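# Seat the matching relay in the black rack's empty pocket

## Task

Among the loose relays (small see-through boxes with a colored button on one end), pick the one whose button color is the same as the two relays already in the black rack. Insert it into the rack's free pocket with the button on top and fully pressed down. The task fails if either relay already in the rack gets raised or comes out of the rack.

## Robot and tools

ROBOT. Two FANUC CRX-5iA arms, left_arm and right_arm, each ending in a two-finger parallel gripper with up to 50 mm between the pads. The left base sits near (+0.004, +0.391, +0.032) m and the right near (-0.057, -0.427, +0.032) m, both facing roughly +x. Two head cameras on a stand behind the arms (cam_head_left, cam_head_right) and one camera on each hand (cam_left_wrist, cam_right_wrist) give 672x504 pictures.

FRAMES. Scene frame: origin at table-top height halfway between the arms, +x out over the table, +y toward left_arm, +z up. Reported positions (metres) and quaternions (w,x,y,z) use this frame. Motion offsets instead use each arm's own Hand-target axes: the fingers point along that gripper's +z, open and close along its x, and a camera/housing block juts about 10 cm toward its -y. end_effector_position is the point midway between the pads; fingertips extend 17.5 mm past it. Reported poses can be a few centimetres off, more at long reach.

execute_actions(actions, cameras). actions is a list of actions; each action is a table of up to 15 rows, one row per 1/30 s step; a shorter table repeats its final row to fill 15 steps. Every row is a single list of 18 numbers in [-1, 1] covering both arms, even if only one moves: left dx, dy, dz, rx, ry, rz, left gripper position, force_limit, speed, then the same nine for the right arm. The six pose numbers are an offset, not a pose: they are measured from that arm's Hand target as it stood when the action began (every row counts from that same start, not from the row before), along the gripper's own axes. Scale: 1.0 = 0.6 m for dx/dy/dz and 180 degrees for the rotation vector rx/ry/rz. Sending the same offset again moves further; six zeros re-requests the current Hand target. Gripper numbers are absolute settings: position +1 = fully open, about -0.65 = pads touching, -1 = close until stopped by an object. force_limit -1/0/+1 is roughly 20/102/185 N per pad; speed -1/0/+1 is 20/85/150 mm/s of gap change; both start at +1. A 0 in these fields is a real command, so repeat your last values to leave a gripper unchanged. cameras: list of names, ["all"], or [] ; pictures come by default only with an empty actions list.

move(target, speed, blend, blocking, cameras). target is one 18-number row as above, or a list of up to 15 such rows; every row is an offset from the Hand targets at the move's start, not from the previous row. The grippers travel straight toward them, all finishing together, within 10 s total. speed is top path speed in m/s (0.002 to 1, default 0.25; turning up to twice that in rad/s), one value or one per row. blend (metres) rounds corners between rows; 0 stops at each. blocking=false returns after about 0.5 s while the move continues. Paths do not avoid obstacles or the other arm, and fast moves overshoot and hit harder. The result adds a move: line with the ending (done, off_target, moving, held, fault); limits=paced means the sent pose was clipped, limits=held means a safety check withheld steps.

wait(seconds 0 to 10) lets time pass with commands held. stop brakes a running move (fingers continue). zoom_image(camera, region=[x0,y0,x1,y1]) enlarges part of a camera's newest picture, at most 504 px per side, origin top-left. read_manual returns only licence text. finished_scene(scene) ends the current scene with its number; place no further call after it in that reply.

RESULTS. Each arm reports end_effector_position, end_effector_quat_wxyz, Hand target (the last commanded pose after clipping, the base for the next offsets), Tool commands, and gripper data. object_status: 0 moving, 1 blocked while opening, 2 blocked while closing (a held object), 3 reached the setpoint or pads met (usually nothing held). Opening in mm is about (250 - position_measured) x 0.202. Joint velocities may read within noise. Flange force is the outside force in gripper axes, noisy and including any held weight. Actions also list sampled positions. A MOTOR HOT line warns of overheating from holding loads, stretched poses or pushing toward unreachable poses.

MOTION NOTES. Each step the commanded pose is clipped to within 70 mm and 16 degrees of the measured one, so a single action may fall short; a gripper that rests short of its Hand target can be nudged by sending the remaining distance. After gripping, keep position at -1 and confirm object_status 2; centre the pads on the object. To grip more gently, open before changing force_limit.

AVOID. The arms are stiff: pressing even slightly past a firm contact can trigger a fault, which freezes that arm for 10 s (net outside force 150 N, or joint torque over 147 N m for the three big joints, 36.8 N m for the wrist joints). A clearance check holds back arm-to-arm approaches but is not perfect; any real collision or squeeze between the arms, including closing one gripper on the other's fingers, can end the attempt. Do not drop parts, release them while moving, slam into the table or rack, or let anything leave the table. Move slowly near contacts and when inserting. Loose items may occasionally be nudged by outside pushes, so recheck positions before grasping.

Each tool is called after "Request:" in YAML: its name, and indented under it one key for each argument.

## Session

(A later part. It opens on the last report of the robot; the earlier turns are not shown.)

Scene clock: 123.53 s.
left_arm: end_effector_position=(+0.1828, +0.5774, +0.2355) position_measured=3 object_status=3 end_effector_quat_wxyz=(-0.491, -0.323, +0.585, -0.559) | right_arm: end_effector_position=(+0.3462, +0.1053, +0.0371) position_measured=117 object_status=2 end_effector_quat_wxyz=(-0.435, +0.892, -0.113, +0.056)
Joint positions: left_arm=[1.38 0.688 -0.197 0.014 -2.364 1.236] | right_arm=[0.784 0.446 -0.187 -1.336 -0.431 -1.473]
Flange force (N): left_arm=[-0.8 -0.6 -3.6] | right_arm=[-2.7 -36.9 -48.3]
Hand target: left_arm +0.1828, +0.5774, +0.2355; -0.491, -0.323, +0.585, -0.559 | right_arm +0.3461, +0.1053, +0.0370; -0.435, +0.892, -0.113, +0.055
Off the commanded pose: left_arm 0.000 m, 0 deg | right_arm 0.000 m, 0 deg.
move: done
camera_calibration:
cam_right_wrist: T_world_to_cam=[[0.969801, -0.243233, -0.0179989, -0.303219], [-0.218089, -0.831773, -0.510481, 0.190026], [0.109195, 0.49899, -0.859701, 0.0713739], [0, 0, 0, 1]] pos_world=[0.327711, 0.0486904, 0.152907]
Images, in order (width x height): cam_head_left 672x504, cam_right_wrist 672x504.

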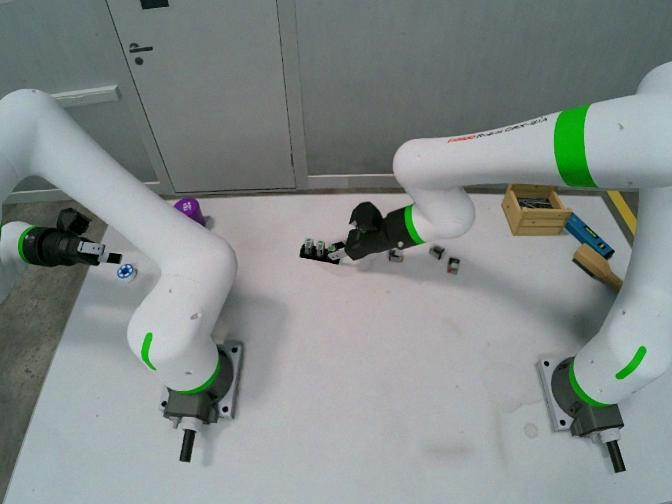

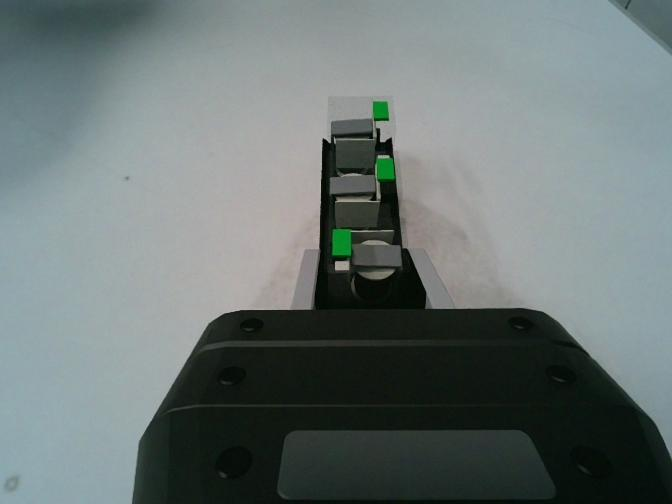

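Request:
move:
  target:
    - [0,0,0,0,0,0,1,1,1,0,-0.001,-0.0008,0,0,0,-1,-0.8,-1]
    - [0,0,0,0,0,0,1,1,1,0,-0.001,-0.0008,0,0,0,0.5,-0.8,-1]
    - [0,0,0,0,0,0,1,1,1,0,-0.01,-0.13,0,0,0,0.5,-0.8,-1]
  cameras: ["cam_head_left","cam_head_right","cam_right_wrist"]
  speed: 0.06

Request:
zoom_image:
  camera: "cam_head_left"
  region: [290, 215, 370, 275]

Request:
zoom_image:
  camera: "cam_head_right"
  region: [285, 215, 365, 275]

Request:
zoom_image:
  camera: "cam_right_wrist"
  region: [270, 60, 470, 230]

Scene clock: 131.33 s.
left_arm: end_effector_position=(+0.1828, +0.5774, +0.2355) position_measured=3 object_status=3 end_effector_quat_wxyz=(-0.491, -0.323, +0.585, -0.559) | right_arm: end_effector_position=(+0.3316, +0.0493, +0.0897) position_measured=78 object_status=3 end_effector_quat_wxyz=(-0.435, +0.892, -0.113, +0.055)
Joint positions: left_arm=[1.38 0.688 -0.197 0.014 -2.364 1.236] | right_arm=[0.754 0.249 -0.312 -1.193 -0.476 -1.613]
Flange force (N): left_arm=[-1.1 -1.5 -3.4] | right_arm=[0.1 3.8 -0.1]
Hand target: left_arm +0.1828, +0.5774, +0.2355; -0.491, -0.323, +0.585, -0.559 | right_arm +0.3316, +0.0493, +0.0897; -0.435, +0.892, -0.113, +0.055
Off the commanded pose: left_arm 0.000 m, 0 deg | right_arm 0.000 m, 0 deg.
move: done
camera_calibration:
cam_right_wrist: T_world_to_cam=[[0.969793, -0.243259, -0.0180979, -0.301782], [-0.218177, -0.831833, -0.510346, 0.167268], [0.109092, 0.498878, -0.859779, 0.146205], [0, 0, 0, 1]] pos_world=[0.31321, -0.00721039, 0.205607]
Images, in order (width x height): cam_head_left 672x504, cam_head_right 672x504, cam_right_wrist 672x504.

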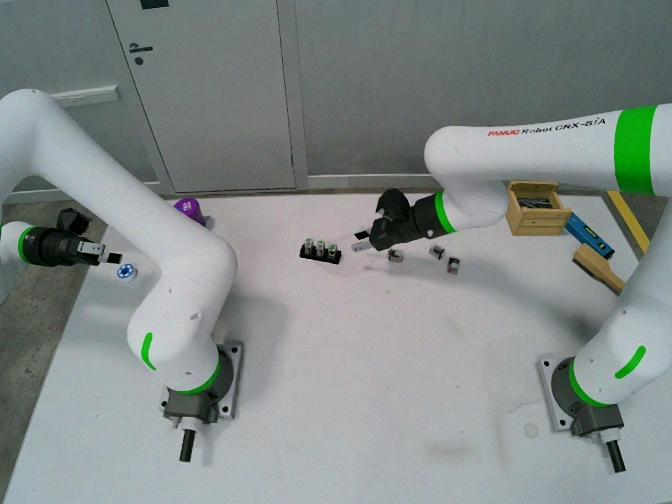

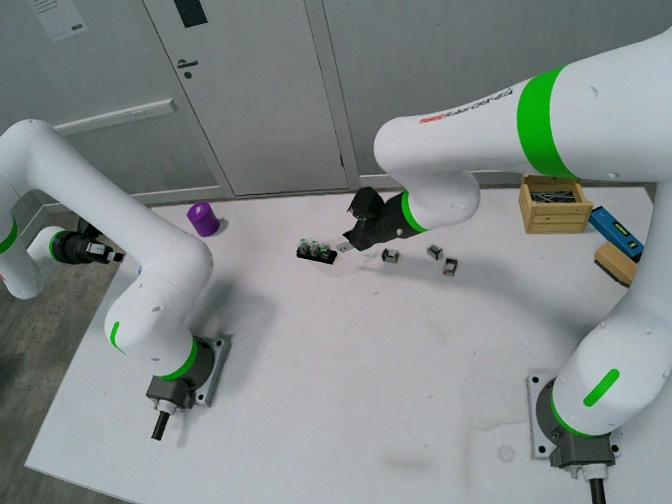

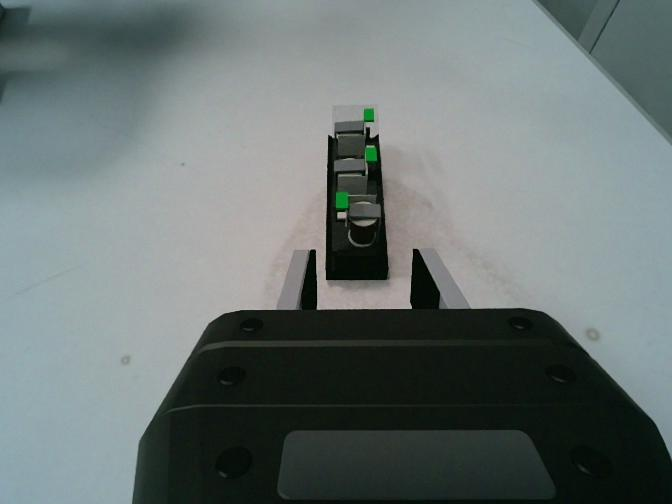

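Scaled by 6.300 from the camera's 672x504 image, which has a finer 960x720 frame.

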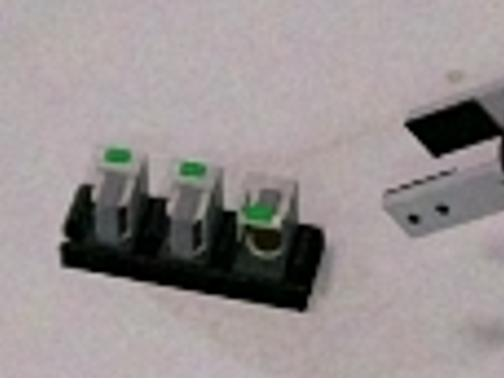

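Scaled by 6.300 from the camera's 672x504 image, which has a finer 960x720 frame.

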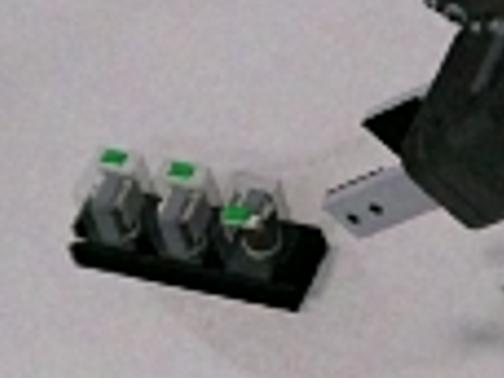

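Scaled by 2.520 from the camera's 672x504 image, which has a finer 960x720 frame.

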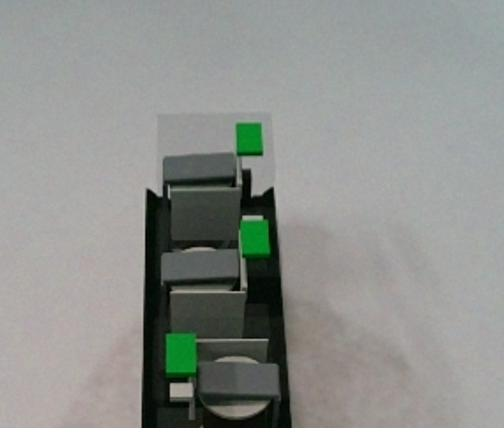

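Request:
move:
  target:
    - [0,0,0,0,0,0,1,1,1,0,0,0,0,0,0,-1,-0.8,1]
    - [0,0,0,0,0,0,1,1,1,-0.0017,-0.0611,0.0908,0,0,0,-1,-0.8,1]
    - [0,0,0,0,0,0,1,1,1,-0.0017,-0.0427,0.1052,0,0,0,-1,-0.8,1]
  cameras: ["cam_head_left"]
  speed: [0.15,0.15,0.04]

Request:
zoom_image:
  camera: "cam_head_left"
  region: [290, 215, 370, 275]

Scene clock: 138.83 s.
left_arm: end_effector_position=(+0.1828, +0.5774, +0.2355) position_measured=3 object_status=3 end_effector_quat_wxyz=(-0.491, -0.323, +0.585, -0.559) | right_arm: end_effector_position=(+0.3470, +0.1130, +0.0711) position_measured=251 object_status=3 end_effector_quat_wxyz=(-0.435, +0.892, -0.113, +0.055)
Joint positions: left_arm=[1.38 0.688 -0.197 0.014 -2.364 1.236] | right_arm=[0.835 0.386 -0.179 -1.191 -0.411 -1.663]
Flange force (N): left_arm=[-1.0 -1.1 -4.1] | right_arm=[0.0 4.5 -0.2]
Hand target: left_arm +0.1828, +0.5774, +0.2355; -0.491, -0.323, +0.585, -0.559 | right_arm +0.3470, +0.1130, +0.0710; -0.435, +0.892, -0.113, +0.055
Off the commanded pose: left_arm 0.000 m, 0 deg | right_arm 0.000 m, 0 deg.
move: done
Images, in order (width x height): cam_head_left 672x504.

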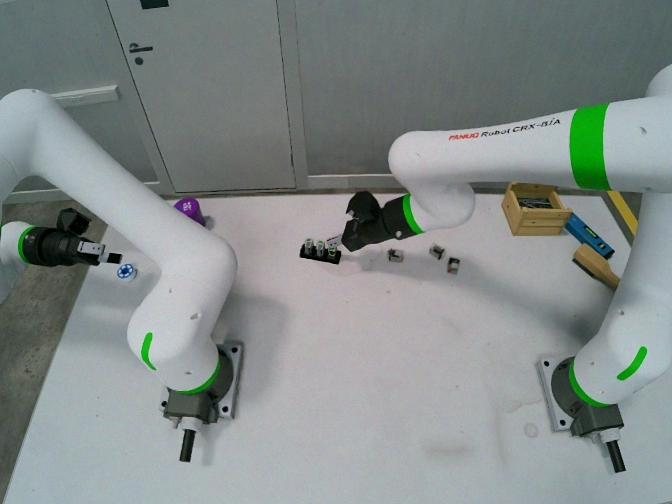

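Scaled by 6.300 from the camera's 672x504 image, which has a finer 960x720 frame.

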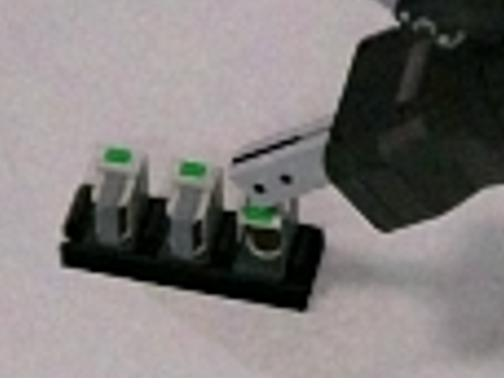

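Press in 2 mm steps.

Request:
move:
  target: [0,0,0,0,0,0,1,1,1,0,0.0033,0.0026,0,0,0,-1,-0.8,1]
  speed: 0.02

Request:
move:
  target: [0,0,0,0,0,0,1,1,1,0,0.002,0.0015,0,0,0,-1,-0.8,1]
  speed: 0.02

Scene clock: 141.27 s.
left_arm: end_effector_position=(+0.1828, +0.5774, +0.2355) position_measured=3 object_status=3 end_effector_quat_wxyz=(-0.491, -0.323, +0.585, -0.559) | right_arm: end_effector_position=(+0.3470, +0.1130, +0.0685) position_measured=251 object_status=3 end_effector_quat_wxyz=(-0.435, +0.892, -0.113, +0.055)
Joint positions: left_arm=[1.38 0.688 -0.197 0.014 -2.364 1.236] | right_arm=[0.832 0.391 -0.178 -1.201 -0.412 -1.651]
Flange force (N): left_arm=[-0.9 -0.9 -3.9] | right_arm=[-0.3 3.6 -1.1]
Hand target: left_arm +0.1828, +0.5774, +0.2355; -0.491, -0.323, +0.585, -0.559 | right_arm +0.3470, +0.1130, +0.0685; -0.435, +0.892, -0.113, +0.055
Off the commanded pose: left_arm 0.000 m, 0 deg | right_arm 0.000 m, 0 deg.
move: done

Scene clock: 141.97 s.
left_arm: end_effector_position=(+0.1828, +0.5774, +0.2355) position_measured=3 object_status=3 end_effector_quat_wxyz=(-0.491, -0.323, +0.585, -0.559) | right_arm: end_effector_position=(+0.3471, +0.1130, +0.0671) position_measured=251 object_status=3 end_effector_quat_wxyz=(-0.435, +0.892, -0.113, +0.055)
Joint positions: left_arm=[1.38 0.688 -0.197 0.014 -2.364 1.236] | right_arm=[0.83 0.394 -0.178 -1.207 -0.412 -1.643]
Flange force (N): left_arm=[-0.9 -1.4 -2.5] | right_arm=[-1.8 -7.8 -10.8]
Hand target: left_arm +0.1828, +0.5774, +0.2355; -0.491, -0.323, +0.585, -0.559 | right_arm +0.3470, +0.1130, +0.0670; -0.435, +0.892, -0.113, +0.055
Off the commanded pose: left_arm 0.000 m, 0 deg | right_arm 0.000 m, 0 deg.
move: done

Contact. Press more.

Request:
move:
  target: [0,0,0,0,0,0,1,1,1,0,0.0016,0.0012,0,0,0,-1,-0.8,1]
  speed: 0.02

Request:
execute_actions:
  actions: []
  cameras: ["cam_head_left"]

Request:
zoom_image:
  camera: "cam_head_left"
  region: [290, 215, 370, 275]

Scene clock: 144.77 s.
left_arm: end_effector_position=(+0.1828, +0.5774, +0.2355) position_measured=3 object_status=3 end_effector_quat_wxyz=(-0.491, -0.323, +0.585, -0.559) | right_arm: end_effector_position=(+0.3470, +0.1130, +0.0659) position_measured=251 object_status=3 end_effector_quat_wxyz=(-0.435, +0.892, -0.113, +0.055)
Joint positions: left_arm=[1.38 0.688 -0.197 0.014 -2.364 1.236] | right_arm=[0.829 0.396 -0.178 -1.212 -0.412 -1.637]
Flange force (N): left_arm=[-0.8 -0.9 -3.7] | right_arm=[-3.7 -24.0 -25.4]
Hand target: left_arm +0.1828, +0.5774, +0.2355; -0.491, -0.323, +0.585, -0.559 | right_arm +0.3470, +0.1130, +0.0658; -0.435, +0.892, -0.113, +0.055
Off the commanded pose: left_arm 0.000 m, 0 deg | right_arm 0.000 m, 0 deg.
move: done

Scene clock: 144.77 s.
left_arm: end_effector_position=(+0.1828, +0.5774, +0.2355) position_measured=3 object_status=3 end_effector_quat_wxyz=(-0.491, -0.323, +0.585, -0.559) | right_arm: end_effector_position=(+0.3470, +0.1130, +0.0659) position_measured=251 object_status=3 end_effector_quat_wxyz=(-0.435, +0.892, -0.113, +0.055)
Joint positions: left_arm=[1.38 0.688 -0.197 0.014 -2.364 1.236] | right_arm=[0.829 0.396 -0.178 -1.212 -0.412 -1.637]
Joint velocities: within noise
Flange force (N): left_arm=[-0.8 -0.9 -3.7] | right_arm=[-3.7 -24.0 -25.4]
Hand target: left_arm +0.1828, +0.5774, +0.2355; -0.491, -0.323, +0.585, -0.559 | right_arm +0.3470, +0.1130, +0.0658; -0.435, +0.892, -0.113, +0.055
Tool commands: left_gripper/position=+1.0 left_gripper/force_limit=+1.0 left_gripper/speed=+1.0 right_gripper/position=-1.0 right_gripper/force_limit=-0.8 right_gripper/speed=+1.0
Off the commanded pose: left_arm 0.000 m, 0 deg | right_arm 0.000 m, 0 deg.
Images, in order (width x height): cam_head_left 672x504.

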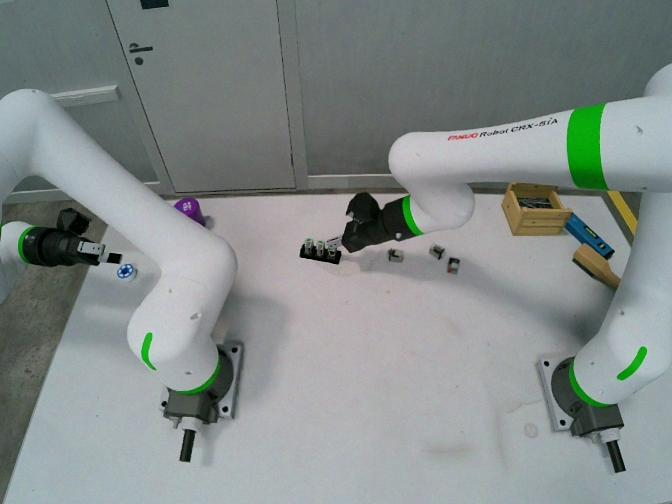

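Scaled by 6.300 from the camera's 672x504 image, which has a finer 960x720 frame.

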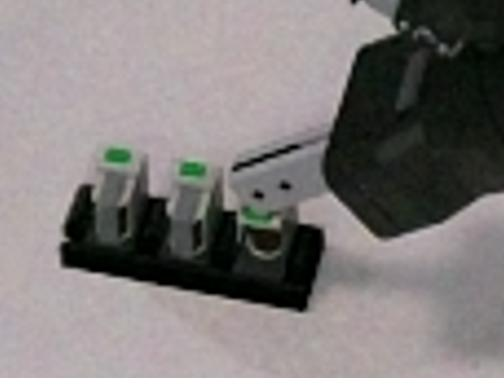

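Request:
move:
  target:
    - [0,0,0,0,0,0,1,1,1,0,0.0016,0.0012,0,0,0,-1,-0.8,1]
    - [0,0,0,0,0,0,1,1,1,0,-0.012,-0.0094,0,0,0,-1,-0.8,1]
    - [0,0,0,0,0,0,1,1,1,0,-0.02,-0.1,0,0,0,-1,-0.8,1]
  speed: [0.02,0.05,0.2]
  cameras: ["cam_head_left","cam_head_right","cam_right_wrist"]

Request:
zoom_image:
  camera: "cam_head_left"
  region: [290, 215, 370, 275]

Request:
zoom_image:
  camera: "cam_head_right"
  region: [285, 215, 365, 275]

Request:
zoom_image:
  camera: "cam_right_wrist"
  region: [290, 60, 430, 280]

Scene clock: 150.30 s.
left_arm: end_effector_position=(+0.1828, +0.5774, +0.2355) position_measured=3 object_status=3 end_effector_quat_wxyz=(-0.491, -0.323, +0.585, -0.559) | right_arm: end_effector_position=(+0.3370, +0.0743, +0.1122) position_measured=251 object_status=3 end_effector_quat_wxyz=(-0.435, +0.892, -0.113, +0.055)
Joint positions: left_arm=[1.38 0.688 -0.197 0.014 -2.364 1.236] | right_arm=[0.821 0.242 -0.265 -1.081 -0.447 -1.777]
Flange force (N): left_arm=[-0.7 -0.8 -3.8] | right_arm=[0.3 4.0 0.2]
Hand target: left_arm +0.1828, +0.5774, +0.2355; -0.491, -0.323, +0.585, -0.559 | right_arm +0.3370, +0.0743, +0.1122; -0.435, +0.892, -0.113, +0.055
Off the commanded pose: left_arm 0.000 m, 0 deg | right_arm 0.000 m, 0 deg.
move: done
camera_calibration:
cam_right_wrist: T_world_to_cam=[[0.969803, -0.243211, -0.0181819, -0.300514], [-0.218181, -0.831843, -0.510327, 0.200722], [0.108993, 0.498884, -0.859788, 0.152523], [0, 0, 0, 1]] pos_world=[0.31861, 0.0177898, 0.228107]
Images, in order (width x height): cam_head_left 672x504, cam_head_right 672x504, cam_right_wrist 672x504.

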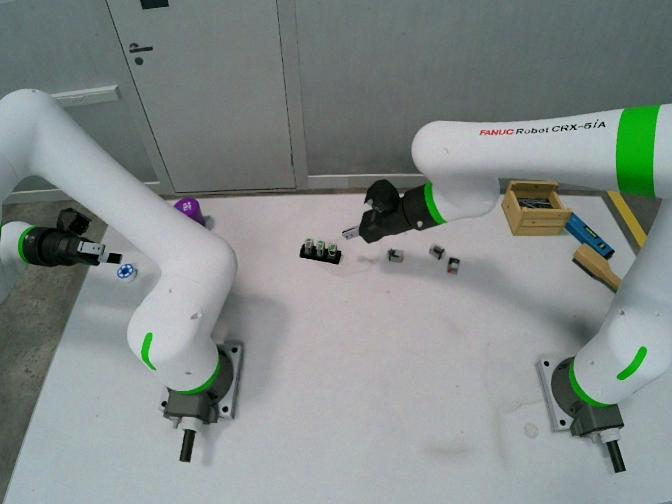

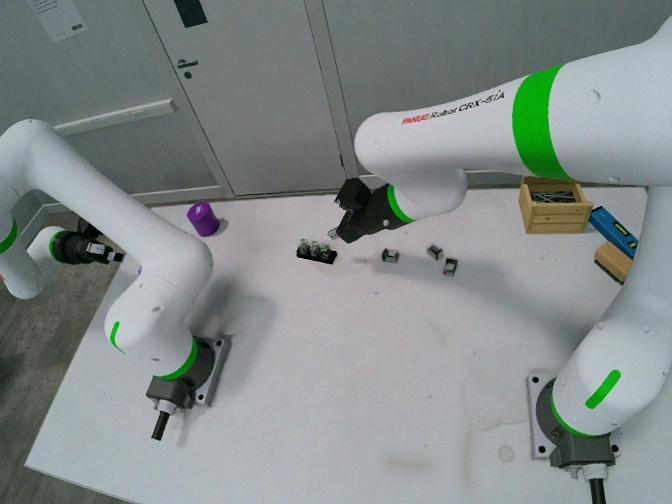

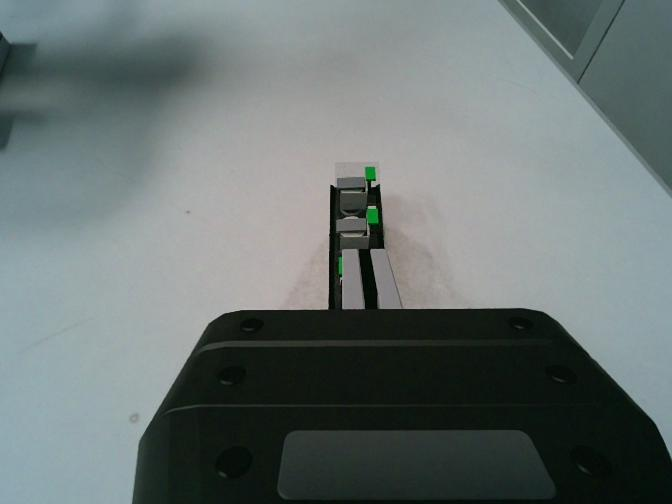

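Scaled by 6.300 from the camera's 672x504 image, which has a finer 960x720 frame.

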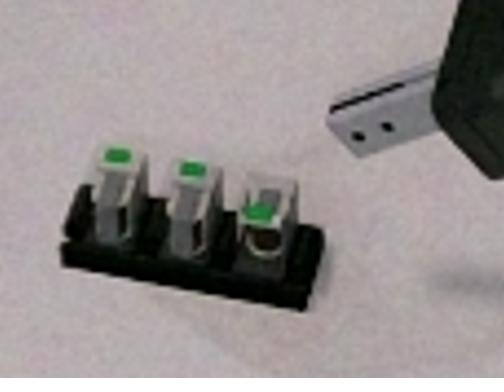

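Scaled by 6.300 from the camera's 672x504 image, which has a finer 960x720 frame.

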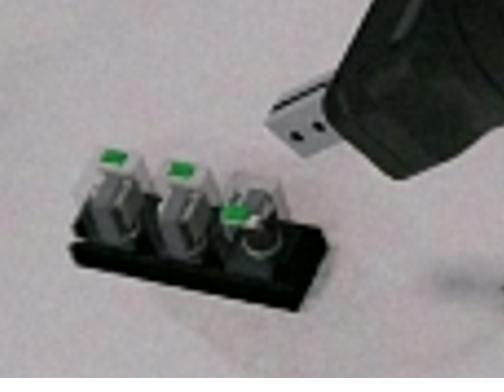

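Scaled by 2.291 from the camera's 672x504 image, which has a finer 960x720 frame.

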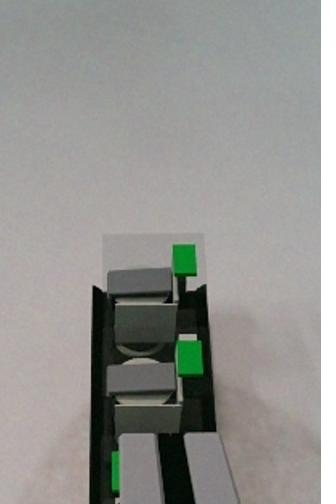

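Request:
finished_scene:
  scene: 2

The scene is finished: the task was done.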